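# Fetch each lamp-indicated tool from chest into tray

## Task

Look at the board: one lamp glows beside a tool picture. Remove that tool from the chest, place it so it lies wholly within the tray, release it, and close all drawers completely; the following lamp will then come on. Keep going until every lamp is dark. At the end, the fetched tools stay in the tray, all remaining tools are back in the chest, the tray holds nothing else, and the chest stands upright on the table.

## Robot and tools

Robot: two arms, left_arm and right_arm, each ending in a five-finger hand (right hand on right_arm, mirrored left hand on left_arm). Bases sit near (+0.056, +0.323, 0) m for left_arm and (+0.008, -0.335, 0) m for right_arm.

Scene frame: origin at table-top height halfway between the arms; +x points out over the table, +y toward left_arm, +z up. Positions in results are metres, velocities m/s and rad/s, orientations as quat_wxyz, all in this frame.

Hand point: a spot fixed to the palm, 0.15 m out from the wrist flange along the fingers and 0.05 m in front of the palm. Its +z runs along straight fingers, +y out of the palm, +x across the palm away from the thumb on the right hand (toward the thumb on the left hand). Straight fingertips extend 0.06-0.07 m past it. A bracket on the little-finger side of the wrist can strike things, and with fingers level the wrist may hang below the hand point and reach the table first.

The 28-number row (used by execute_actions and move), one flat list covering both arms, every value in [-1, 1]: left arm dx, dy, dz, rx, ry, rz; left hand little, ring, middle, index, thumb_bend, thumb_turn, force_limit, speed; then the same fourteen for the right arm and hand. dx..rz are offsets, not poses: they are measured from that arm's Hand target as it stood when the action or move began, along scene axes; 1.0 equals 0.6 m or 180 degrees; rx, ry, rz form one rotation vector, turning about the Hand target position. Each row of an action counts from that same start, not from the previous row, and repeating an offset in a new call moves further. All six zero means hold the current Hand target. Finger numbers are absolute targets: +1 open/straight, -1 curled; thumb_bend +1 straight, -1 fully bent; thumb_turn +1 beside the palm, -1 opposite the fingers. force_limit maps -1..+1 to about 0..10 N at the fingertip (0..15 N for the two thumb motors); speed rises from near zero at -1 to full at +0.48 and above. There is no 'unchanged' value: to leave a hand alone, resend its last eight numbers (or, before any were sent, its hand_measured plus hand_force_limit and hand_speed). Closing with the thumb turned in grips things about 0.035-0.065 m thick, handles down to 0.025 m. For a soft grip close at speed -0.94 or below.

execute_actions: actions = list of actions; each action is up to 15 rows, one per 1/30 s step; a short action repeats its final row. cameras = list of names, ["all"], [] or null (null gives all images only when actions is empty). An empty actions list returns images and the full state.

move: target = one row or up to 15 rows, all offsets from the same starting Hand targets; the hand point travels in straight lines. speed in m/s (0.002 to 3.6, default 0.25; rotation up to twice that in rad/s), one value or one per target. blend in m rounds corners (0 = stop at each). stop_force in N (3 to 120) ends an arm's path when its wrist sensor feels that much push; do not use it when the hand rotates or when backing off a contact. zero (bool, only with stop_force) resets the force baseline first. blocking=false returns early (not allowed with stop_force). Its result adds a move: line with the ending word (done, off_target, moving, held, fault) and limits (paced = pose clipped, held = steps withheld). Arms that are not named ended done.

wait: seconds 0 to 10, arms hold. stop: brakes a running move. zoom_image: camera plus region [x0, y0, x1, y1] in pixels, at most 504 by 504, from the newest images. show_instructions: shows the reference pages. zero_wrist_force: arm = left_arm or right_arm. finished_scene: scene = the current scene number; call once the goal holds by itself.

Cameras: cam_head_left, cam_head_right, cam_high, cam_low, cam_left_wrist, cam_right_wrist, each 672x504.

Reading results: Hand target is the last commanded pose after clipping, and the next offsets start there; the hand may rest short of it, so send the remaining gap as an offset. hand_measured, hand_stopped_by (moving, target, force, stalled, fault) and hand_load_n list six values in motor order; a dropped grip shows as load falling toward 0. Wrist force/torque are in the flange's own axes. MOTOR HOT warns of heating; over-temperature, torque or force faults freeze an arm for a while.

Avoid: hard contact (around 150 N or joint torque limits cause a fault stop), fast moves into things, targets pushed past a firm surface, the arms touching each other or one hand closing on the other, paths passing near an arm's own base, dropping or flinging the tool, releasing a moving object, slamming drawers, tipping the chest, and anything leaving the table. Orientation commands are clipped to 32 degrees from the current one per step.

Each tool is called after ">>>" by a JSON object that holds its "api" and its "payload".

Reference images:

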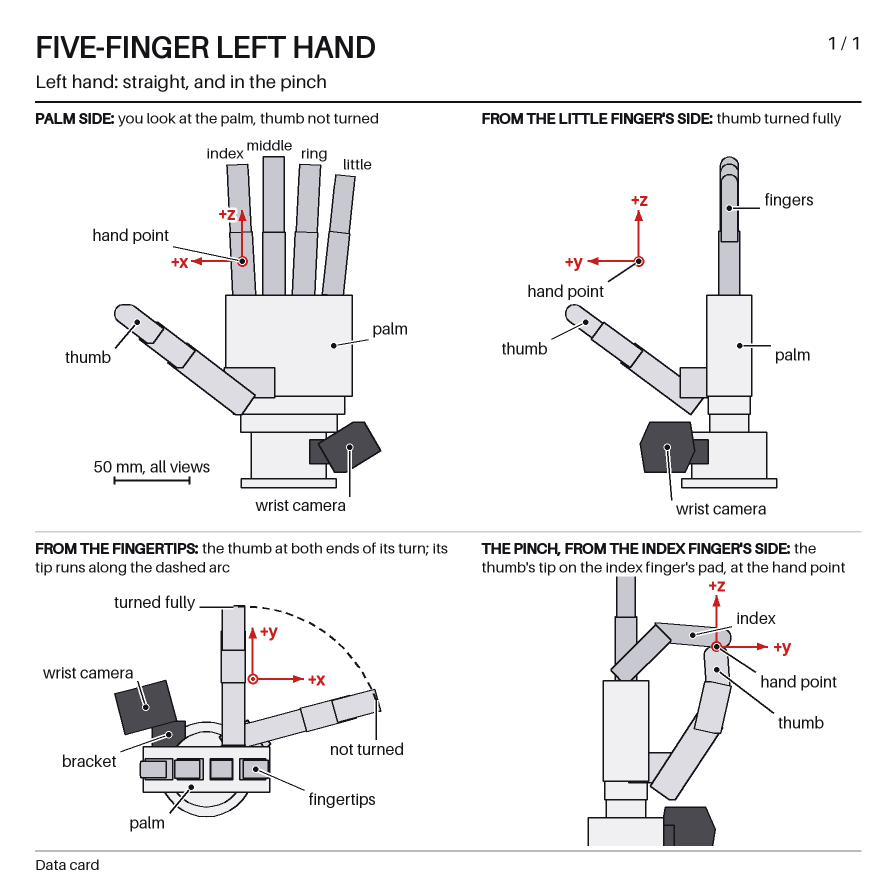

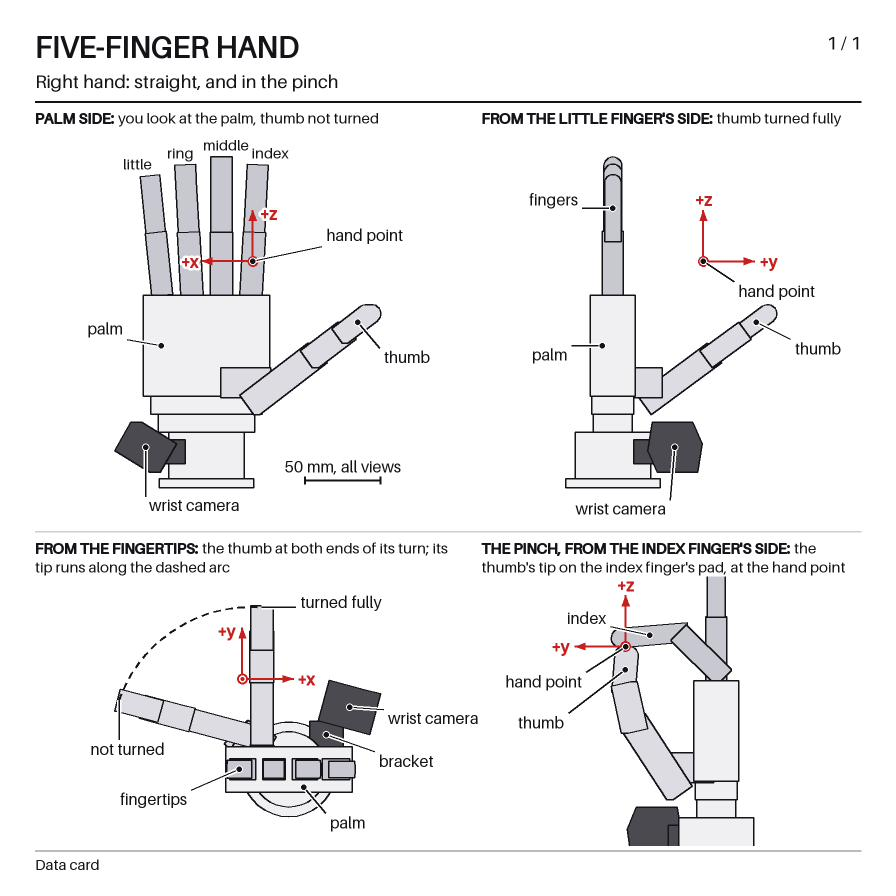

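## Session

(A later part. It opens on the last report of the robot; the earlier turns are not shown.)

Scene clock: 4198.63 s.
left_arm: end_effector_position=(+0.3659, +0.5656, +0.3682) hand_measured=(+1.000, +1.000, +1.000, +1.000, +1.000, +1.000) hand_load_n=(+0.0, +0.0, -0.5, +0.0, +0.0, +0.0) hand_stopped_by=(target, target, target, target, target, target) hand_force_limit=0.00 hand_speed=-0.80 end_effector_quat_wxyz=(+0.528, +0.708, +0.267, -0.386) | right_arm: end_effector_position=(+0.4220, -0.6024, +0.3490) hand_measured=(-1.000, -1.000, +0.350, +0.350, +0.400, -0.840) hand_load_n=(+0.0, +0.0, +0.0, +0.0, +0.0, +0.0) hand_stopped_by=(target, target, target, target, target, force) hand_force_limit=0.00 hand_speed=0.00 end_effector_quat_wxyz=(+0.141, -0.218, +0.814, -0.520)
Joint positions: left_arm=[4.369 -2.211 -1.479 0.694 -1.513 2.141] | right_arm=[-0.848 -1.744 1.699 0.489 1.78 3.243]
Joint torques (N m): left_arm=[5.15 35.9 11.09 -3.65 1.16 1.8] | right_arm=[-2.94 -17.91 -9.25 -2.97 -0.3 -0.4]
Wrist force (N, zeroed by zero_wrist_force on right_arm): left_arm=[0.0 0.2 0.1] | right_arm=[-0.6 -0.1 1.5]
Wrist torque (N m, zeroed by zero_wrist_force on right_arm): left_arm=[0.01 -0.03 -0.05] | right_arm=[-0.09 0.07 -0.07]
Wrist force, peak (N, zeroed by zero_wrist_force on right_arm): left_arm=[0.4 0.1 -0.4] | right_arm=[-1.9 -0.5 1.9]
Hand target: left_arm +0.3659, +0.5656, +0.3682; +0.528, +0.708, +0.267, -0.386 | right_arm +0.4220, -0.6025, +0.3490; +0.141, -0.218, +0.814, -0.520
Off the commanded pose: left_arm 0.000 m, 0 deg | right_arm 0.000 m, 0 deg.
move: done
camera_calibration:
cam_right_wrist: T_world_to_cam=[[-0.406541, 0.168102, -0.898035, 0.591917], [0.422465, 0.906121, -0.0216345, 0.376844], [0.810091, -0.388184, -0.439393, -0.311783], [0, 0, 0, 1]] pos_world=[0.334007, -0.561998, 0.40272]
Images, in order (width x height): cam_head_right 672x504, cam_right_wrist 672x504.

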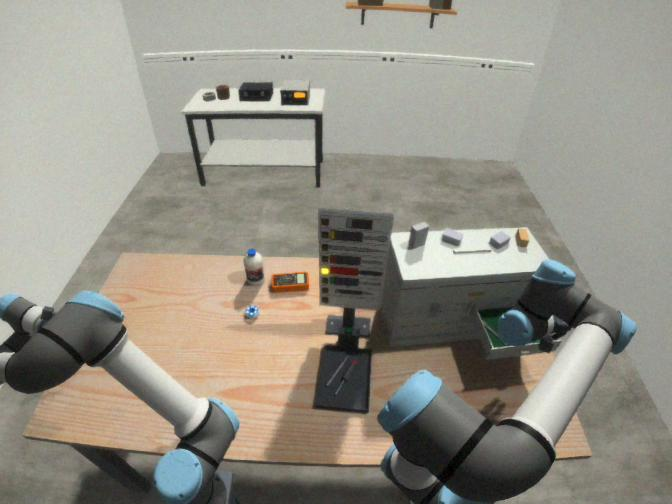

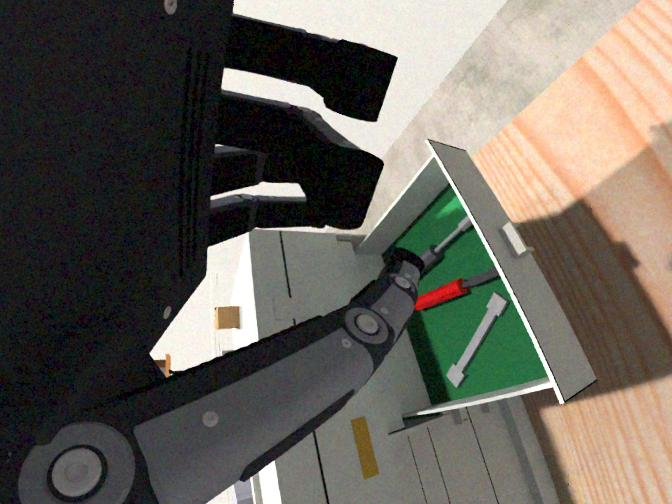

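>>> {"api": "move", "payload": {"target": [0,0,0,0,0,0,1,1,1,1,1,1,0,-0.8, 0.04,0.08,0,0,0,0.11,-1,-1,0.35,0.35,0.4,0.8,0.0,0.2], "speed": 0.25, "cameras": ["cam_right_wrist"]}}

>>> {"api": "zoom_image", "payload": {"camera": "cam_right_wrist", "region": [300, 100, 640, 440]}}

Scene clock: 4206.93 s.
left_arm: end_effector_position=(+0.3659, +0.5656, +0.3682) hand_measured=(+1.000, +1.000, +1.000, +1.000, +1.000, +1.000) hand_load_n=(+0.0, +0.0, +0.0, +0.0, +0.5, +0.0) hand_stopped_by=(target, target, target, target, target, target) hand_force_limit=0.00 hand_speed=-0.80 end_effector_quat_wxyz=(+0.528, +0.708, +0.267, -0.386) | right_arm: end_effector_position=(+0.4459, -0.5545, +0.3489) hand_measured=(-1.000, -1.000, +0.350, +0.350, +0.400, +0.800) hand_load_n=(+0.0, +0.0, +0.0, -0.5, +0.0, +0.0) hand_stopped_by=(target, target, target, target, target, target) hand_force_limit=0.00 hand_speed=0.20 end_effector_quat_wxyz=(+0.228, -0.355, +0.765, -0.488)
Joint positions: left_arm=[4.369 -2.211 -1.479 0.694 -1.513 2.141] | right_arm=[-0.923 -1.795 1.739 0.497 1.399 3.064]
Joint torques (N m): left_arm=[4.57 34.85 10.66 -3.9 1.1 1.9] | right_arm=[6.6 -3.14 -29.48 -1.82 -1.03 1.32]
Wrist force (N, zeroed by zero_wrist_force on right_arm): left_arm=[0.2 0.0 -0.1] | right_arm=[-0.7 -0.3 1.4]
Wrist torque (N m, zeroed by zero_wrist_force on right_arm): left_arm=[-0.01 -0.07 -0.03] | right_arm=[-0.13 0.09 -0.10]
Wrist force, peak (N, zeroed by zero_wrist_force on right_arm): left_arm=[0.6 0.1 -0.2] | right_arm=[-1.0 -0.4 1.7]
Hand target: left_arm +0.3659, +0.5656, +0.3682; +0.528, +0.708, +0.267, -0.386 | right_arm +0.4460, -0.5545, +0.3490; +0.228, -0.355, +0.764, -0.488
Off the commanded pose: left_arm 0.000 m, 0 deg | right_arm 0.000 m, 0 deg.
move: done
camera_calibration:
cam_right_wrist: T_world_to_cam=[[-0.439729, 0.0205178, -0.897896, 0.526313], [0.0908082, 0.995632, -0.0217206, 0.520896], [0.893528, -0.0910875, -0.439672, -0.18484], [0, 0, 0, 1]] pos_world=[0.349293, -0.546256, 0.402619]
Images, in order (width x height): cam_right_wrist 672x504.

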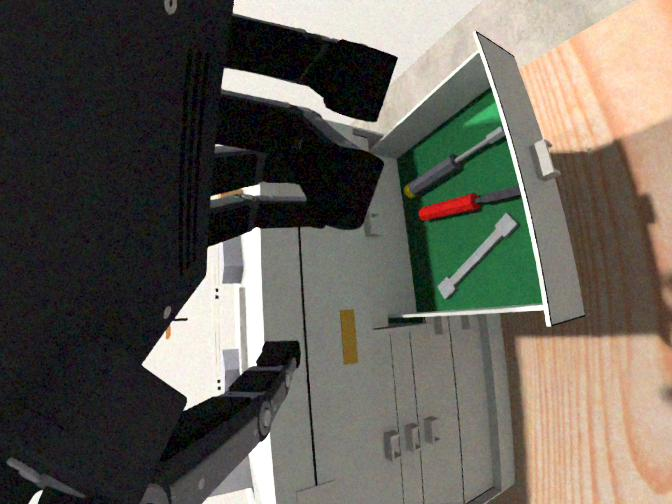

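Scaled by 1.482 from the camera's 672x504 image, which has a finer 960x720 frame.

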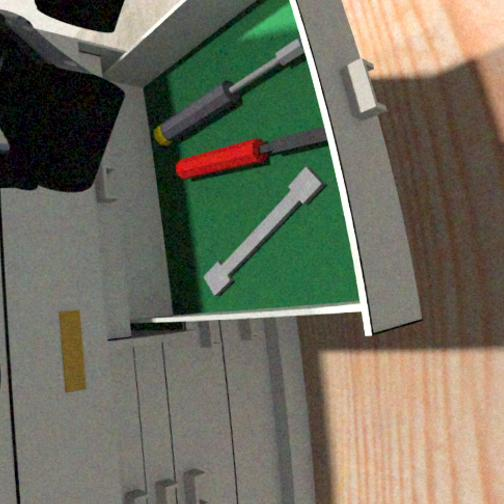

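>>> {"api": "move", "payload": {"target": [0,0,0,0,0,0,1,1,1,1,1,1,0,-0.8, 0.1,-0.07,-0.05,0,0,-0.2433,-1,-1,0.12,0.12,0.4,-0.85,0.0,0], "speed": 0.2, "cameras": ["cam_right_wrist"]}}

Scene clock: 4345.97 s.
left_arm: end_effector_position=(+0.3659, +0.5656, +0.3682) hand_measured=(+1.000, +1.000, +1.000, +1.000, +1.000, +1.000) hand_load_n=(-0.5, +0.0, +0.0, +0.0, +0.0, +0.0) hand_stopped_by=(target, target, target, target, target, target) hand_force_limit=0.00 hand_speed=-0.80 end_effector_quat_wxyz=(+0.528, +0.708, +0.267, -0.386) | right_arm: end_effector_position=(+0.5060, -0.5964, +0.3190) hand_measured=(-1.000, -1.000, +0.120, +0.120, +0.400, -0.850) hand_load_n=(+0.0, +0.0, +0.0, +0.0, +0.0, +0.0) hand_stopped_by=(target, target, target, target, target, target) hand_force_limit=0.00 hand_speed=0.00 end_effector_quat_wxyz=(+0.030, -0.044, +0.842, -0.537)
Joint positions: left_arm=[4.369 -2.211 -1.479 0.694 -1.513 2.141] | right_arm=[-0.478 -1.322 1.375 0.671 2.454 3.744]
Joint torques (N m): left_arm=[3.96 34.78 12.12 -3.92 1.33 1.84] | right_arm=[-6.95 -23.09 -11.2 -0.37 1.5 1.61]
Wrist force (N, zeroed by zero_wrist_force on right_arm): left_arm=[0.1 0.2 -0.1] | right_arm=[-0.8 0.0 1.6]
Wrist torque (N m, zeroed by zero_wrist_force on right_arm): left_arm=[0.02 -0.05 -0.04] | right_arm=[-0.10 0.06 -0.02]
Wrist force, peak (N, zeroed by zero_wrist_force on right_arm): left_arm=[0.6 0.2 0.0] | right_arm=[-1.2 0.1 2.2]
Hand target: left_arm +0.3659, +0.5656, +0.3682; +0.528, +0.708, +0.267, -0.386 | right_arm +0.5060, -0.5965, +0.3190; +0.030, -0.044, +0.842, -0.537
Off the commanded pose: left_arm 0.000 m, 0 deg | right_arm 0.000 m, 0 deg.
move: done
camera_calibration:
cam_right_wrist: T_world_to_cam=[[-0.303364, 0.318744, -0.897982, 0.635674], [0.754225, 0.656253, -0.0218576, 0.0184175], [0.582336, -0.683911, -0.439488, -0.451676], [0, 0, 0, 1]] pos_world=[0.441977, -0.52361, 0.37272]
Images, in order (width x height): cam_right_wrist 672x504.

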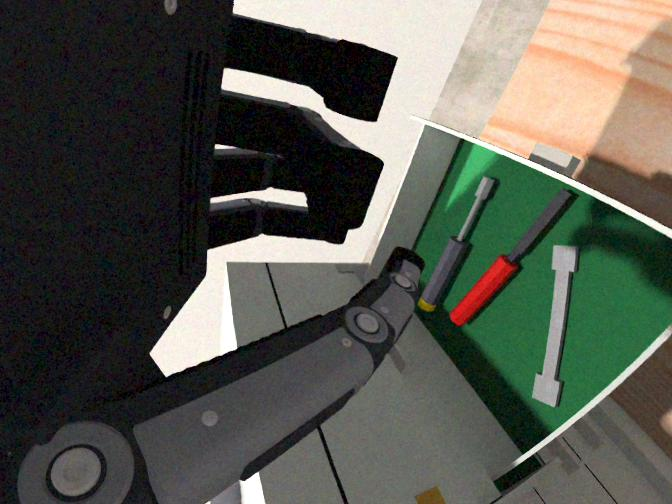

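>>> {"api": "zoom_image", "payload": {"camera": "cam_right_wrist", "region": [380, 100, 672, 392]}}

Scaled by 1.726 from the camera's 672x504 image, which has a finer 960x720 frame.

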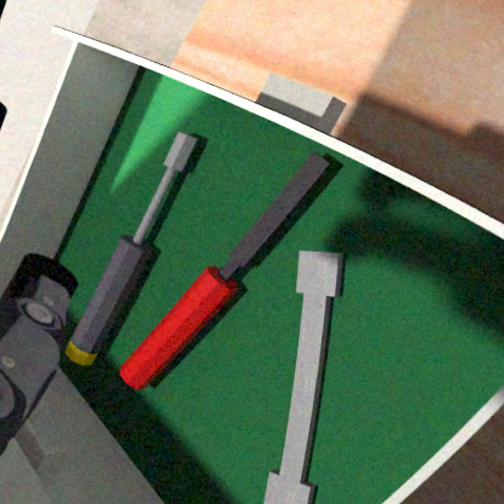

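>>> {"api": "move", "payload": {"target": [[0,0,0,0,0,0,1,1,1,1,1,1,0,-0.8, 0.1017,-0.0308,-0.1,0,0,0,-1,-1,0.12,0.12,0.4,-0.85,0.0,0],[0,0,0,0,0,0,1,1,1,1,1,1,0,-0.8, 0.1017,-0.0308,-0.193,0,0,0,-1,-1,0.12,0.12,0.4,-0.85,0.0,0]], "speed": [0.1,0.05], "stop_force": 8, "cameras": ["cam_right_wrist"]}}

Scene clock: 4371.37 s.
left_arm: end_effector_position=(+0.3659, +0.5656, +0.3682) hand_measured=(+1.000, +1.000, +1.000, +1.000, +1.000, +1.000) hand_load_n=(-0.5, +0.0, +0.0, +0.0, +0.0, +0.0) hand_stopped_by=(target, target, target, target, target, target) hand_force_limit=0.00 hand_speed=-0.80 end_effector_quat_wxyz=(+0.528, +0.708, +0.267, -0.386) | right_arm: end_effector_position=(+0.5670, -0.6149, +0.2032) hand_measured=(-1.000, -1.000, +0.120, +0.120, +0.400, -0.850) hand_load_n=(+0.0, +0.0, +0.5, +0.0, +0.0, +0.0) hand_stopped_by=(target, target, target, target, target, target) hand_force_limit=0.00 hand_speed=0.00 end_effector_quat_wxyz=(+0.030, -0.044, +0.842, -0.537)
Joint positions: left_arm=[4.369 -2.211 -1.479 0.694 -1.513 2.141] | right_arm=[-0.459 -1.117 1.396 0.461 2.469 3.765]
Joint torques (N m): left_arm=[3.51 34.14 10.7 -3.73 0.98 1.92] | right_arm=[-7.2 -42.8 -29.05 3.91 -0.32 -1.71]
Wrist force (N, zeroed by zero_wrist_force on right_arm): left_arm=[0.4 0.0 0.0] | right_arm=[-0.7 -0.2 1.8]
Wrist torque (N m, zeroed by zero_wrist_force on right_arm): left_arm=[-0.01 -0.10 -0.02] | right_arm=[-0.12 0.05 -0.13]
Wrist force, peak (N, zeroed by zero_wrist_force on right_arm): left_arm=[0.5 -0.1 -0.2] | right_arm=[-1.5 0.5 2.2]
Hand target: left_arm +0.3659, +0.5656, +0.3682; +0.528, +0.708, +0.267, -0.386 | right_arm +0.5670, -0.6149, +0.2032; +0.030, -0.044, +0.842, -0.537
Off the commanded pose: left_arm 0.000 m, 0 deg | right_arm 0.000 m, 0 deg.
move: done
camera_calibration:
cam_right_wrist: T_world_to_cam=[[-0.303268, 0.318823, -0.897987, 0.556085], [0.754427, 0.65602, -0.0218706, -0.0182045], [0.582124, -0.684098, -0.439478, -0.55074], [0, 0, 0, 1]] pos_world=[0.502976, -0.54211, 0.25692]
Images, in order (width x height): cam_right_wrist 672x504.

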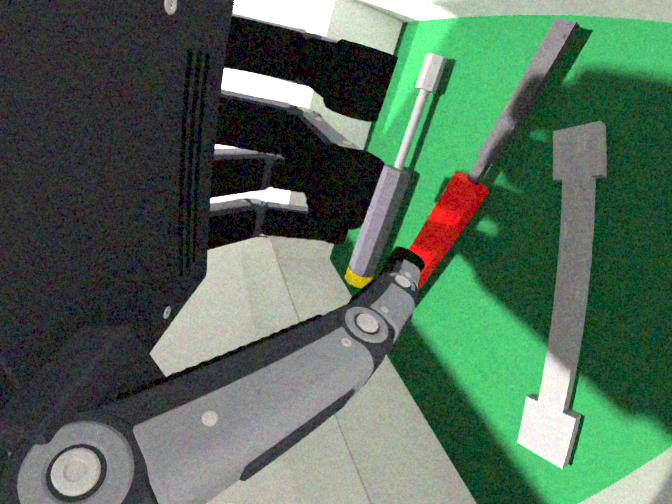

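>>> {"api": "move", "payload": {"target": [0,0,0,0,0,0,1,1,1,1,1,1,0,-0.8, 0,0,-0.04,0,0,0,-1,-1,0.12,0.12,0.4,-0.85,0.0,0], "speed": 0.03, "stop_force": 4}}

>>> {"api": "move", "payload": {"target": [0,0,0,0,0,0,1,1,1,1,1,1,0,-0.8, 0,0,-0.05,0,0,0,-1,-1,0.12,0.12,0.4,-0.85,0.0,0], "speed": 0.012, "stop_force": 4, "cameras": ["cam_right_wrist"]}}

Scene clock: 4381.83 s.
left_arm: end_effector_position=(+0.3659, +0.5656, +0.3682) hand_measured=(+1.000, +1.000, +1.000, +1.000, +1.000, +1.000) hand_load_n=(+0.0, +0.0, +0.0, +0.0, -0.5, +0.0) hand_stopped_by=(target, target, target, target, target, target) hand_force_limit=0.00 hand_speed=-0.80 end_effector_quat_wxyz=(+0.528, +0.708, +0.267, -0.386) | right_arm: end_effector_position=(+0.5670, -0.6149, +0.1792) hand_measured=(-1.000, -1.000, +0.120, +0.120, +0.400, -0.850) hand_load_n=(+0.0, +0.0, +0.0, +0.0, +0.0, +0.0) hand_stopped_by=(target, target, target, target, target, target) hand_force_limit=0.00 hand_speed=0.00 end_effector_quat_wxyz=(+0.030, -0.044, +0.842, -0.537)
Joint positions: left_arm=[4.369 -2.211 -1.479 0.694 -1.513 2.141] | right_arm=[-0.459 -1.1 1.435 0.406 2.469 3.765]
Joint torques (N m): left_arm=[4.96 35.17 10.09 -3.84 1.34 1.85] | right_arm=[-1.21 -44.73 -27.26 3.94 0.78 -2.04]
Wrist force (N, zeroed by zero_wrist_force on right_arm): left_arm=[0.2 -0.1 -0.3] | right_arm=[-0.7 -0.1 1.5]
Wrist torque (N m, zeroed by zero_wrist_force on right_arm): left_arm=[-0.01 -0.06 -0.03] | right_arm=[-0.11 0.08 -0.12]
Wrist force, peak (N, zeroed by zero_wrist_force on right_arm): left_arm=[0.5 0.0 -0.3] | right_arm=[-1.1 -0.3 1.9]
Hand target: left_arm +0.3659, +0.5656, +0.3682; +0.528, +0.708, +0.267, -0.386 | right_arm +0.5670, -0.6149, +0.1792; +0.030, -0.044, +0.842, -0.537
Off the commanded pose: left_arm 0.000 m, 0 deg | right_arm 0.000 m, 0 deg.
move: done

Scene clock: 4384.40 s.
left_arm: end_effector_position=(+0.3659, +0.5656, +0.3682) hand_measured=(+1.000, +1.000, +1.000, +1.000, +1.000, +1.000) hand_load_n=(+0.0, +0.0, +0.0, +0.0, +0.0, +0.0) hand_stopped_by=(target, target, target, target, target, target) hand_force_limit=0.00 hand_speed=-0.80 end_effector_quat_wxyz=(+0.528, +0.708, +0.267, -0.386) | right_arm: end_effector_position=(+0.5670, -0.6149, +0.1612) hand_measured=(-1.000, -1.000, +0.120, +0.120, +0.400, -0.850) hand_load_n=(+0.5, +0.0, +0.0, +0.0, -0.5, +0.0) hand_stopped_by=(target, target, target, target, target, target) hand_force_limit=0.00 hand_speed=0.00 end_effector_quat_wxyz=(+0.030, -0.044, +0.842, -0.537)
Joint positions: left_arm=[4.369 -2.211 -1.479 0.694 -1.513 2.141] | right_arm=[-0.459 -1.085 1.461 0.365 2.469 3.765]
Joint torques (N m): left_arm=[3.93 35.42 11.32 -3.68 1.19 1.92] | right_arm=[0.6 -42.52 -26.04 4.1 -1.49 0.35]
Wrist force (N, zeroed by zero_wrist_force on right_arm): left_arm=[0.3 -0.1 0.1] | right_arm=[-1.3 -4.1 -0.9]
Wrist torque (N m, zeroed by zero_wrist_force on right_arm): left_arm=[-0.04 -0.08 -0.02] | right_arm=[-0.12 0.10 -0.20]
Wrist force, peak (N, zeroed by zero_wrist_force on right_arm): left_arm=[0.4 0.1 -0.4] | right_arm=[-1.0 -11.9 -5.2]
Hand target: left_arm +0.3659, +0.5656, +0.3682; +0.528, +0.708, +0.267, -0.386 | right_arm +0.5670, -0.6149, +0.1612; +0.030, -0.044, +0.842, -0.537 (not the last commanded pose)
Off the commanded pose: left_arm 0.000 m, 0 deg | right_arm 0.012 m, 0 deg.
move: contact (right_arm)
camera_calibration:
cam_right_wrist: T_world_to_cam=[[-0.303243, 0.318844, -0.897988, 0.518368], [0.754437, 0.656009, -0.0218412, -0.0191402], [0.582124, -0.684099, -0.439478, -0.569198], [0, 0, 0, 1]] pos_world=[0.502976, -0.54211, 0.21492]
Images, in order (width x height): cam_right_wrist 672x504.

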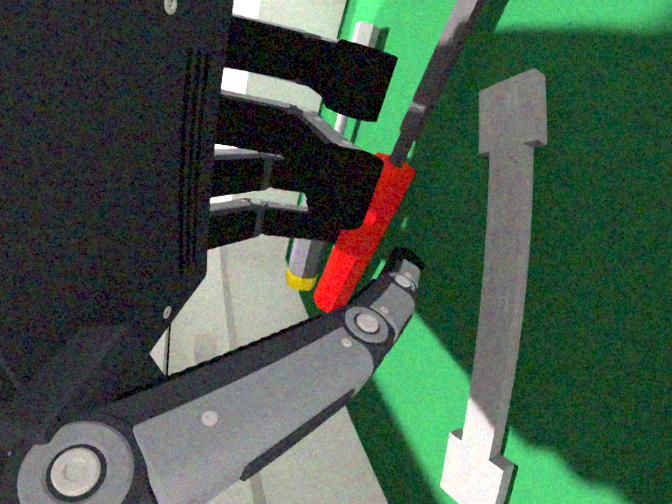

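>>> {"api": "move", "payload": {"target": [0,0,0,0,0,0,1,1,1,1,1,1,0,-0.8, 0,0,0.004,0,0,0,-1,-1,0.12,0.12,0.4,-0.85,-0.1,-0.85], "speed": 0.02}}

>>> {"api": "move", "payload": {"target": [0,0,0,0,0,0,1,1,1,1,1,1,0,-0.8, 0,0,0,0,0,0,-1,-1,-0.4,-0.4,0.4,-0.85,-0.1,-0.85], "speed": 0.02, "cameras": ["cam_right_wrist"]}}

Scene clock: 4393.40 s.
left_arm: end_effector_position=(+0.3659, +0.5656, +0.3682) hand_measured=(+1.000, +1.000, +1.000, +1.000, +1.000, +1.000) hand_load_n=(+0.0, +0.0, +0.0, +0.0, +0.0, +0.0) hand_stopped_by=(target, target, target, target, target, target) hand_force_limit=0.00 hand_speed=-0.80 end_effector_quat_wxyz=(+0.528, +0.708, +0.267, -0.386) | right_arm: end_effector_position=(+0.5670, -0.6149, +0.1636) hand_measured=(-1.000, -1.000, +0.120, +0.120, +0.400, -0.850) hand_load_n=(+0.0, +0.0, +0.0, +0.0, +0.0, +0.0) hand_stopped_by=(target, target, target, target, target, target) hand_force_limit=-0.10 hand_speed=-0.85 end_effector_quat_wxyz=(+0.030, -0.044, +0.842, -0.537)
Joint positions: left_arm=[4.369 -2.211 -1.479 0.694 -1.513 2.141] | right_arm=[-0.459 -1.087 1.457 0.37 2.469 3.765]
Joint torques (N m): left_arm=[4.76 36.43 10.79 -3.91 1.12 1.83] | right_arm=[0.87 -40.46 -23.54 3.08 -0.62 0.14]
Wrist force (N, zeroed by zero_wrist_force on right_arm): left_arm=[0.4 -0.1 -0.3] | right_arm=[-0.7 0.0 1.7]
Wrist torque (N m, zeroed by zero_wrist_force on right_arm): left_arm=[-0.02 -0.11 -0.02] | right_arm=[-0.12 0.07 -0.12]
Wrist force, peak (N, zeroed by zero_wrist_force on right_arm): left_arm=[0.5 -0.2 -0.2] | right_arm=[-1.4 -4.0 -0.7]
Hand target: left_arm +0.3659, +0.5656, +0.3682; +0.528, +0.708, +0.267, -0.386 | right_arm +0.5670, -0.6149, +0.1636; +0.030, -0.044, +0.842, -0.537
Off the commanded pose: left_arm 0.000 m, 0 deg | right_arm 0.000 m, 0 deg.
move: done

Scene clock: 4394.37 s.
left_arm: end_effector_position=(+0.3659, +0.5656, +0.3682) hand_measured=(+1.000, +1.000, +1.000, +1.000, +1.000, +1.000) hand_load_n=(+0.0, +0.0, +0.0, +0.0, +0.0, +0.0) hand_stopped_by=(target, target, target, target, target, target) hand_force_limit=0.00 hand_speed=-0.80 end_effector_quat_wxyz=(+0.528, +0.708, +0.267, -0.386) | right_arm: end_effector_position=(+0.5670, -0.6149, +0.1636) hand_measured=(-1.000, -1.000, -0.154, -0.170, +0.402, -0.850) hand_load_n=(+0.0, +0.0, +5.5, +5.0, +10.5, +0.0) hand_stopped_by=(target, target, force, force, target, target) hand_force_limit=-0.10 hand_speed=-0.85 end_effector_quat_wxyz=(+0.030, -0.044, +0.842, -0.537)
Joint positions: left_arm=[4.369 -2.211 -1.479 0.694 -1.513 2.141] | right_arm=[-0.459 -1.087 1.457 0.37 2.469 3.765]
Joint torques (N m): left_arm=[4.72 35.63 12.86 -3.86 1.38 1.88] | right_arm=[-0.16 -31.24 -7.01 -0.67 0.3 -0.11]
Wrist force (N, zeroed by zero_wrist_force on right_arm): left_arm=[0.3 0.0 0.0] | right_arm=[-0.7 -0.3 1.5]
Wrist torque (N m, zeroed by zero_wrist_force on right_arm): left_arm=[-0.02 -0.08 -0.02] | right_arm=[-0.14 0.07 -0.13]
Wrist force, peak (N, zeroed by zero_wrist_force on right_arm): left_arm=[0.5 -0.2 0.0] | right_arm=[-0.8 -0.4 1.9]
Hand target: left_arm +0.3659, +0.5656, +0.3682; +0.528, +0.708, +0.267, -0.386 | right_arm +0.5670, -0.6149, +0.1636; +0.030, -0.044, +0.842, -0.537
Off the commanded pose: left_arm 0.000 m, 0 deg | right_arm 0.000 m, 0 deg.
move: done
camera_calibration:
cam_right_wrist: T_world_to_cam=[[-0.303268, 0.318823, -0.897987, 0.520587], [0.754427, 0.65602, -0.0218706, -0.0190804], [0.582124, -0.684098, -0.439478, -0.56827], [0, 0, 0, 1]] pos_world=[0.503076, -0.54221, 0.21732]
Images, in order (width x height): cam_right_wrist 672x504.

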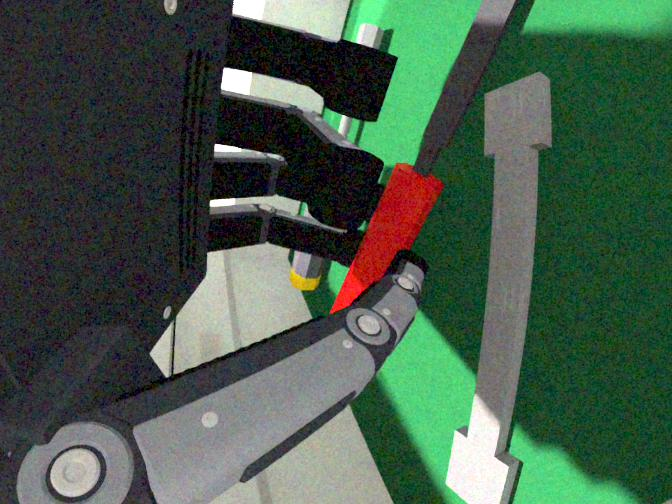

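>>> {"api": "move", "payload": {"target": [0,0,0,0,0,0,1,1,1,1,1,1,0,-0.8, 0,0,0.1,0,0,0,-1,-1,-0.4,-0.4,0.4,-0.85,-0.1,-0.85], "speed": 0.05, "cameras": ["cam_right_wrist"]}}

Scene clock: 4402.17 s.
left_arm: end_effector_position=(+0.3659, +0.5656, +0.3682) hand_measured=(+1.000, +1.000, +1.000, +1.000, +1.000, +1.000) hand_load_n=(+0.0, +0.0, +0.0, +0.0, +0.0, +0.0) hand_stopped_by=(target, target, target, target, target, target) hand_force_limit=0.00 hand_speed=-0.80 end_effector_quat_wxyz=(+0.528, +0.708, +0.267, -0.386) | right_arm: end_effector_position=(+0.5670, -0.6149, +0.2238) hand_measured=(-1.000, -1.000, -0.154, -0.170, +0.402, -0.850) hand_load_n=(+0.0, +0.0, +5.5, +5.0, +10.5, +0.0) hand_stopped_by=(target, target, force, force, target, target) hand_force_limit=-0.10 hand_speed=-0.85 end_effector_quat_wxyz=(+0.030, -0.044, +0.842, -0.537) end_effector_velocity=(+0.001, +0.000, -0.003) end_effector_angular_velocity=(+0.001, -0.001, +0.001)
Joint positions: left_arm=[4.369 -2.211 -1.479 0.694 -1.513 2.141] | right_arm=[-0.459 -1.13 1.361 0.509 2.469 3.765]
Joint velocities: left_arm=[within noise] | right_arm=[0 0.002 0.004 -0.006 -0.002 0]
Joint torques (N m): left_arm=[3.91 34.72 11.58 -3.88 1.23 1.89] | right_arm=[-5.44 -29.57 -7.01 -1.64 -0.38 1.71]
Wrist force (N, zeroed by zero_wrist_force on right_arm): left_arm=[0.3 0.0 -0.1] | right_arm=[-0.8 0.3 1.7]
Wrist torque (N m, zeroed by zero_wrist_force on right_arm): left_arm=[-0.01 -0.08 -0.03] | right_arm=[-0.09 0.06 -0.11]
Wrist force, peak (N, zeroed by zero_wrist_force on right_arm): left_arm=[0.3 -0.1 -0.4] | right_arm=[-0.9 0.1 2.0]
Hand target: left_arm +0.3659, +0.5656, +0.3682; +0.528, +0.708, +0.267, -0.386 | right_arm +0.5670, -0.6149, +0.2236; +0.030, -0.044, +0.842, -0.537
Off the commanded pose: left_arm 0.000 m, 0 deg | right_arm 0.000 m, 0 deg.
move: done
camera_calibration:
cam_right_wrist: T_world_to_cam=[[-0.303354, 0.318787, -0.89797, 0.574635], [0.754362, 0.656093, -0.0219212, -0.0176021], [0.582164, -0.684044, -0.439509, -0.541738], [0, 0, 0, 1]] pos_world=[0.502976, -0.54221, 0.27752]
Images, in order (width x height): cam_right_wrist 672x504.

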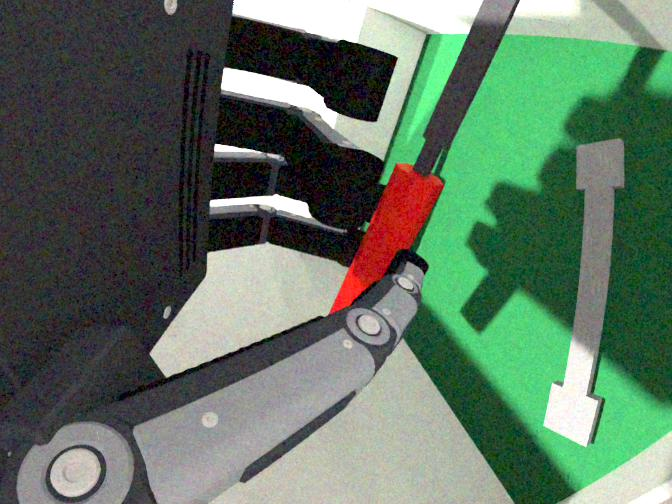

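>>> {"api": "move", "payload": {"target": [[0,0,0,0,0,0,1,1,1,1,1,1,0,-0.8, -0.0783,0.025,0.1433,0,0,0,-1,-1,-0.4,-0.4,0.4,-0.85,-0.1,-0.85],[0,0,0,0,0,0,1,1,1,1,1,1,0,-0.8, -0.1117,0.275,0.1267,0,0,0.1333,-1,-1,-0.4,-0.4,0.4,-0.85,-0.1,-0.85],[0,0,0,0,0,0,1,1,1,1,1,1,0,-0.8, -0.145,0.658,0.11,0,0,0.2444,-1,-1,-0.4,-0.4,0.4,-0.85,-0.1,-0.85],[0,0,0,0,0,0,1,1,1,1,1,1,0,-0.8, -0.195,0.858,0.043,0,0,0.4667,-1,-1,-0.4,-0.4,0.4,-0.85,-0.1,-0.85]], "speed": [0.1,0.15,0.15,0.15], "blend": 0.03, "cameras": ["cam_right_wrist"]}}

Scene clock: 4481.70 s.
left_arm: end_effector_position=(+0.3659, +0.5656, +0.3682) hand_measured=(+1.000, +1.000, +1.000, +1.000, +1.000, +1.000) hand_load_n=(+0.0, +0.0, +0.0, +0.0, +0.0, +0.5) hand_stopped_by=(target, target, target, target, target, target) hand_force_limit=0.00 hand_speed=-0.80 end_effector_quat_wxyz=(+0.528, +0.708, +0.267, -0.386) | right_arm: end_effector_position=(+0.4500, -0.1002, +0.2494) hand_measured=(-1.000, -1.000, -0.154, -0.170, +0.402, -0.850) hand_load_n=(+0.0, +0.0, +5.5, +5.0, +10.5, +0.0) hand_stopped_by=(target, target, force, force, target, target) hand_force_limit=-0.10 hand_speed=-0.85 end_effector_quat_wxyz=(-0.382, +0.596, -0.596, +0.380)
Joint positions: left_arm=[4.369 -2.211 -1.479 0.694 -1.513 2.141] | right_arm=[0.23 -1.699 1.917 0.229 1.808 3.257]
Joint torques (N m): left_arm=[3.68 35.45 10.85 -3.81 1.32 1.77] | right_arm=[5.1 -7.48 -29.82 2.32 -0.36 1.87]
Wrist force (N, zeroed by zero_wrist_force on right_arm): left_arm=[0.3 0.0 0.1] | right_arm=[-0.6 0.2 1.9]
Wrist torque (N m, zeroed by zero_wrist_force on right_arm): left_arm=[-0.03 -0.07 -0.02] | right_arm=[-0.11 0.05 -0.05]
Wrist force, peak (N, zeroed by zero_wrist_force on right_arm): left_arm=[0.6 -0.1 0.0] | right_arm=[-1.2 1.0 2.6]
Hand target: left_arm +0.3659, +0.5656, +0.3682; +0.528, +0.708, +0.267, -0.386 | right_arm +0.4500, -0.1001, +0.2494; -0.382, +0.596, -0.596, +0.379
Off the commanded pose: left_arm 0.000 m, 0 deg | right_arm 0.000 m, 0 deg.
move: done
camera_calibration:
cam_right_wrist: T_world_to_cam=[[-0.348783, -0.268279, -0.897985, 0.359667], [-0.57342, 0.818968, -0.0219525, 0.347323], [0.74131, 0.507265, -0.439478, -0.0625273], [0, 0, 0, 1]] pos_world=[0.37096, -0.156237, 0.303121]
Images, in order (width x height): cam_right_wrist 672x504.

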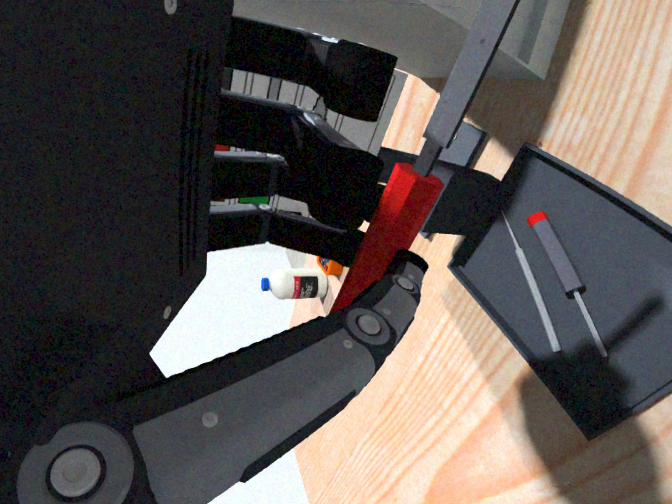

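>>> {"api": "move", "payload": {"target": [[0,0,0,0,0,0,1,1,1,1,1,1,0,-0.8, -0.0775,0.0155,-0.08,0,0,0.3778,-1,-1,-0.4,-0.4,0.4,-0.85,-0.1,-0.85],[0,0,0,0,0,0,1,1,1,1,1,1,0,-0.8, -0.0775,0.0155,-0.26,0,0,0.3778,-1,-1,-0.4,-0.4,0.4,-0.85,-0.1,-0.85]], "speed": [0.2,0.08], "cameras": ["cam_right_wrist","cam_head_left"]}}

Scene clock: 4492.87 s.
left_arm: end_effector_position=(+0.3659, +0.5656, +0.3682) hand_measured=(+1.000, +1.000, +1.000, +1.000, +1.000, +1.000) hand_load_n=(+0.0, +0.0, +0.0, +0.0, +0.0, +0.0) hand_stopped_by=(target, target, target, target, target, target) hand_force_limit=0.00 hand_speed=-0.80 end_effector_quat_wxyz=(+0.528, +0.708, +0.267, -0.386) | right_arm: end_effector_position=(+0.4035, -0.0908, +0.0934) hand_measured=(-1.000, -1.000, -0.154, -0.170, +0.402, -0.850) hand_load_n=(+0.0, +0.0, +5.5, +5.0, +10.5, +0.0) hand_stopped_by=(target, target, force, force, target, target) hand_force_limit=-0.10 hand_speed=-0.85 end_effector_quat_wxyz=(-0.529, +0.827, -0.161, +0.101)
Joint positions: left_arm=[4.369 -2.211 -1.479 0.694 -1.513 2.141] | right_arm=[-0.293 -1.21 2.012 0.512 0.45 1.858]
Joint torques (N m): left_arm=[4.25 35.31 11.14 -3.64 1.01 1.81] | right_arm=[6.83 -28.53 -22.67 4.74 0.06 1.23]
Wrist force (N, zeroed by zero_wrist_force on right_arm): left_arm=[0.2 -0.2 0.0] | right_arm=[-0.4 0.2 1.4]
Wrist torque (N m, zeroed by zero_wrist_force on right_arm): left_arm=[-0.04 -0.06 -0.03] | right_arm=[-0.10 0.04 -0.04]
Wrist force, peak (N, zeroed by zero_wrist_force on right_arm): left_arm=[0.4 0.3 -0.4] | right_arm=[-0.7 0.1 2.1]
Hand target: left_arm +0.3659, +0.5656, +0.3682; +0.528, +0.708, +0.267, -0.386 | right_arm +0.4035, -0.0908, +0.0934; -0.529, +0.827, -0.161, +0.101
Off the commanded pose: left_arm 0.000 m, 0 deg | right_arm 0.000 m, 0 deg.
move: done
camera_calibration:
cam_right_wrist: T_world_to_cam=[[0.117912, -0.423821, -0.898038, 0.0034463], [-0.974083, -0.225154, -0.0216367, 0.376303], [-0.193027, 0.877315, -0.439385, 0.309258], [0, 0, 0, 1]] pos_world=[0.425839, -0.18513, 0.14712]
Images, in order (width x height): cam_head_left 672x504, cam_right_wrist 672x504.

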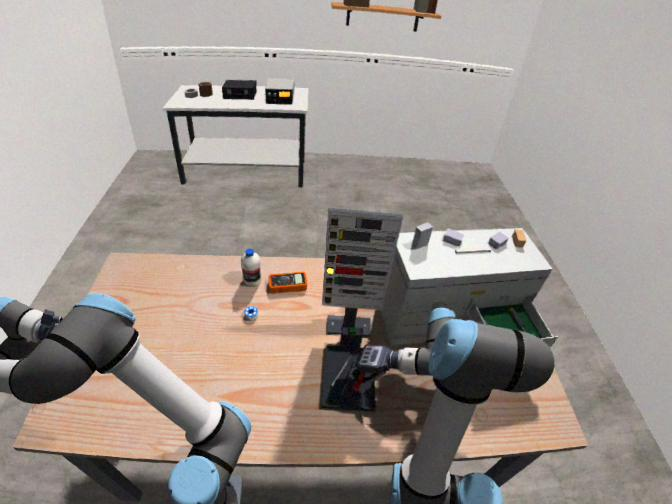

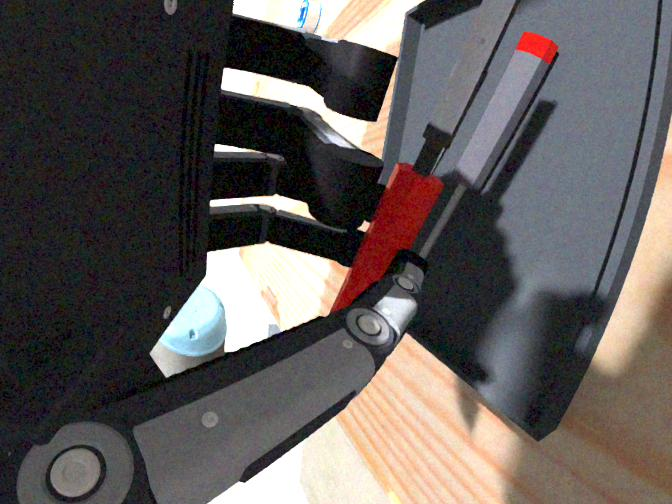

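>>> {"api": "move", "payload": {"target": [0,0,0,0,0,0,1,1,1,1,1,1,0,-0.8, 0,0,-0.09,0,0,0,-1,-1,-0.4,-0.4,0.4,-0.85,-0.1,-0.85], "speed": 0.05, "stop_force": 6}}

>>> {"api": "move", "payload": {"target": [0,0,0,0,0,0,1,1,1,1,1,1,0,-0.8, 0,0,-0.04,0,0,0,-1,-1,-0.4,-0.4,0.4,-0.85,-0.1,-0.85], "speed": 0.012, "stop_force": 3, "cameras": ["cam_right_wrist","cam_head_left"]}}

Scene clock: 4516.57 s.
left_arm: end_effector_position=(+0.3659, +0.5656, +0.3682) hand_measured=(+1.000, +1.000, +1.000, +1.000, +1.000, +1.000) hand_load_n=(+0.0, +0.0, +0.0, +0.0, +0.0, +0.0) hand_stopped_by=(target, target, target, target, target, target) hand_force_limit=0.00 hand_speed=-0.80 end_effector_quat_wxyz=(+0.528, +0.708, +0.267, -0.386) | right_arm: end_effector_position=(+0.4035, -0.0908, +0.0394) hand_measured=(-1.000, -1.000, -0.154, -0.170, +0.402, -0.850) hand_load_n=(+0.0, +0.0, +5.5, +5.0, +10.5, +0.0) hand_stopped_by=(target, target, force, force, target, target) hand_force_limit=-0.10 hand_speed=-0.85 end_effector_quat_wxyz=(-0.529, +0.827, -0.161, +0.101)
Joint positions: left_arm=[4.369 -2.211 -1.479 0.694 -1.513 2.141] | right_arm=[-0.293 -1.102 2.044 0.372 0.45 1.858]
Joint torques (N m): left_arm=[3.9 35.51 11.77 -3.73 1.22 1.77] | right_arm=[7.19 -37.62 -20.33 5.45 -0.3 0.97]
Wrist force (N, zeroed by zero_wrist_force on right_arm): left_arm=[0.2 0.0 0.0] | right_arm=[-0.8 0.1 1.6]
Wrist torque (N m, zeroed by zero_wrist_force on right_arm): left_arm=[-0.02 -0.07 -0.02] | right_arm=[-0.10 0.09 -0.06]
Wrist force, peak (N, zeroed by zero_wrist_force on right_arm): left_arm=[0.4 0.1 -0.5] | right_arm=[-0.6 0.7 1.9]
Hand target: left_arm +0.3659, +0.5656, +0.3682; +0.528, +0.708, +0.267, -0.386 | right_arm +0.4035, -0.0908, +0.0394; -0.529, +0.827, -0.161, +0.101
Off the commanded pose: left_arm 0.000 m, 0 deg | right_arm 0.000 m, 0 deg.
move: done

Scene clock: 4518.77 s.
left_arm: end_effector_position=(+0.3659, +0.5656, +0.3682) hand_measured=(+1.000, +1.000, +1.000, +1.000, +1.000, +1.000) hand_load_n=(+0.0, +0.0, +0.0, +0.0, +0.0, +0.0) hand_stopped_by=(target, target, target, target, target, target) hand_force_limit=0.00 hand_speed=-0.80 end_effector_quat_wxyz=(+0.528, +0.708, +0.267, -0.386) | right_arm: end_effector_position=(+0.4035, -0.0908, +0.0228) hand_measured=(-1.000, -1.000, -0.154, -0.170, +0.402, -0.850) hand_load_n=(+0.0, +0.0, +6.0, +4.0, +9.5, +0.5) hand_stopped_by=(target, target, force, force, target, target) hand_force_limit=-0.10 hand_speed=-0.85 end_effector_quat_wxyz=(-0.529, +0.827, -0.161, +0.101)
Joint positions: left_arm=[4.369 -2.211 -1.479 0.694 -1.513 2.141] | right_arm=[-0.293 -1.066 2.05 0.33 0.45 1.858]
Joint torques (N m): left_arm=[2.62 35.55 11.52 -3.93 1.06 1.46] | right_arm=[6.67 -35.41 -18.38 5.35 -0.49 -1.55]
Wrist force (N, zeroed by zero_wrist_force on right_arm): left_arm=[0.3 -0.2 -0.1] | right_arm=[-0.4 -0.6 1.1]
Wrist torque (N m, zeroed by zero_wrist_force on right_arm): left_arm=[-0.04 -0.07 -0.02] | right_arm=[-0.12 0.06 -0.06]
Wrist force, peak (N, zeroed by zero_wrist_force on right_arm): left_arm=[0.5 -0.1 -0.4] | right_arm=[-0.5 -9.0 -2.6]
Hand target: left_arm +0.3659, +0.5656, +0.3682; +0.528, +0.708, +0.267, -0.386 | right_arm +0.4035, -0.0908, +0.0228; -0.529, +0.827, -0.161, +0.101 (not the last commanded pose)
Off the commanded pose: left_arm 0.000 m, 0 deg | right_arm 0.007 m, 0 deg.
move: contact (right_arm)
camera_calibration:
cam_right_wrist: T_world_to_cam=[[0.118065, -0.423909, -0.897977, -0.0600417], [-0.974062, -0.225232, -0.0217434, 0.37476], [-0.193036, 0.877252, -0.439506, 0.278239], [0, 0, 0, 1]] pos_world=[0.425838, -0.18513, 0.07652]
Images, in order (width x height): cam_head_left 672x504, cam_right_wrist 672x504.

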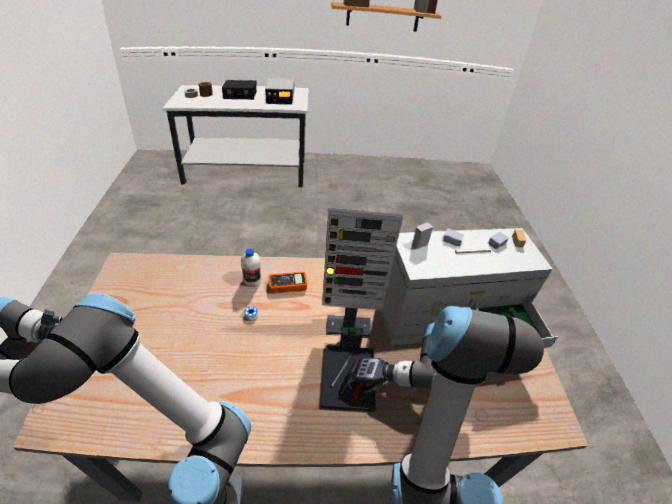

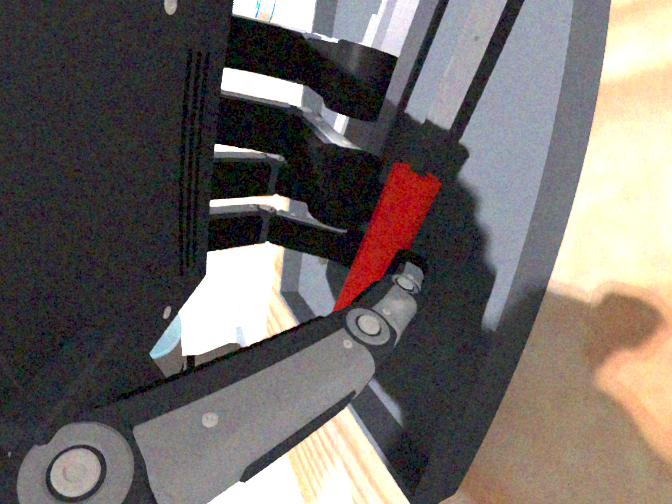

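>>> {"api": "move", "payload": {"target": [[0,0,0,0,0,0,1,1,1,1,1,1,0,-0.8, 0,0,0,0,0,0,-1,-1,0.02,0.0,0.45,-0.85,-0.1,-0.6],[0,0,0,0,0,0,1,1,1,1,1,1,0,-0.8, 0,0,0.07,0,0,0,-1,-1,0.02,0.0,0.45,-0.85,-0.1,-0.6],[0,0,0,0,0,0,1,1,1,1,1,1,0,-0.8, 0,0,0.25,0,0,0,-1,-1,0.02,0.0,0.45,-0.85,-0.1,-0.6]], "speed": [0.03,0.03,0.12], "cameras": ["cam_right_wrist","cam_head_left"]}}

Scene clock: 4529.23 s.
left_arm: end_effector_position=(+0.3659, +0.5656, +0.3682) hand_measured=(+1.000, +1.000, +1.000, +1.000, +1.000, +1.000) hand_load_n=(+0.0, +0.0, +0.0, +0.0, +0.0, +0.0) hand_stopped_by=(target, target, target, target, target, target) hand_force_limit=0.00 hand_speed=-0.80 end_effector_quat_wxyz=(+0.528, +0.708, +0.267, -0.386) | right_arm: end_effector_position=(+0.4036, -0.0909, +0.1727) hand_measured=(-1.000, -1.000, +0.020, +0.000, +0.450, -0.850) hand_load_n=(+0.0, +0.0, +0.0, +0.0, +0.0, +0.0) hand_stopped_by=(target, target, target, target, target, target) hand_force_limit=-0.10 hand_speed=-0.60 end_effector_quat_wxyz=(-0.529, +0.827, -0.161, +0.101)
Joint positions: left_arm=[4.369 -2.211 -1.479 0.694 -1.513 2.141] | right_arm=[-0.293 -1.34 1.931 0.723 0.45 1.858]
Joint torques (N m): left_arm=[3.2 34.07 11.07 -3.87 1.33 1.82] | right_arm=[-6.05 -25.4 -2.3 1.58 -1.52 0.66]
Wrist force (N, zeroed by zero_wrist_force on right_arm): left_arm=[0.1 0.0 0.1] | right_arm=[-0.5 0.1 1.6]
Wrist torque (N m, zeroed by zero_wrist_force on right_arm): left_arm=[-0.02 -0.05 -0.04] | right_arm=[-0.07 0.04 0.08]
Wrist force, peak (N, zeroed by zero_wrist_force on right_arm): left_arm=[0.3 0.2 -0.5] | right_arm=[-0.4 -2.2 1.5]
Hand target: left_arm +0.3659, +0.5656, +0.3682; +0.528, +0.708, +0.267, -0.386 | right_arm +0.4035, -0.0908, +0.1728; -0.529, +0.827, -0.161, +0.101
Off the commanded pose: left_arm 0.000 m, 0 deg | right_arm 0.000 m, 0 deg.
move: done
camera_calibration:
cam_right_wrist: T_world_to_cam=[[0.118363, -0.424018, -0.897886, 0.0744753], [-0.974048, -0.225267, -0.022023, 0.37817], [-0.192926, 0.877191, -0.439677, 0.344164], [0, 0, 0, 1]] pos_world=[0.425938, -0.18513, 0.22652]
Images, in order (width x height): cam_head_left 672x504, cam_right_wrist 672x504.

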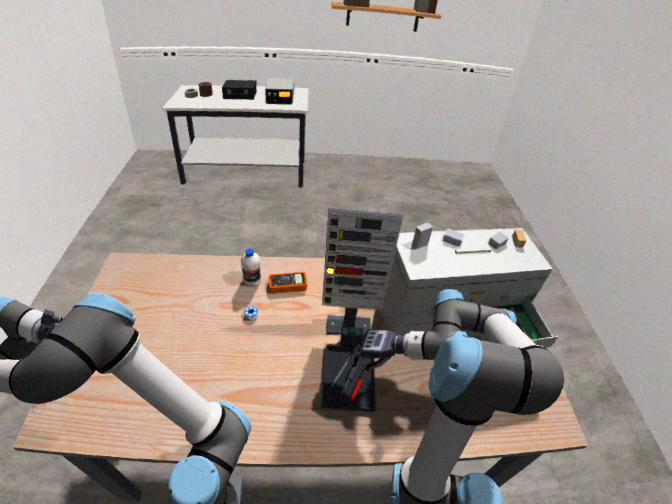

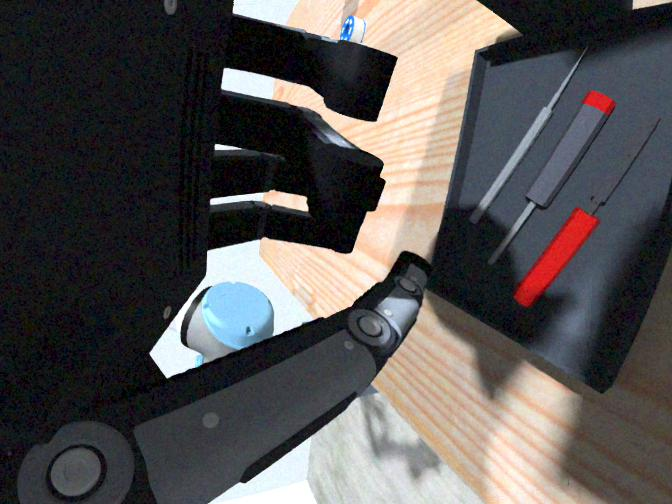

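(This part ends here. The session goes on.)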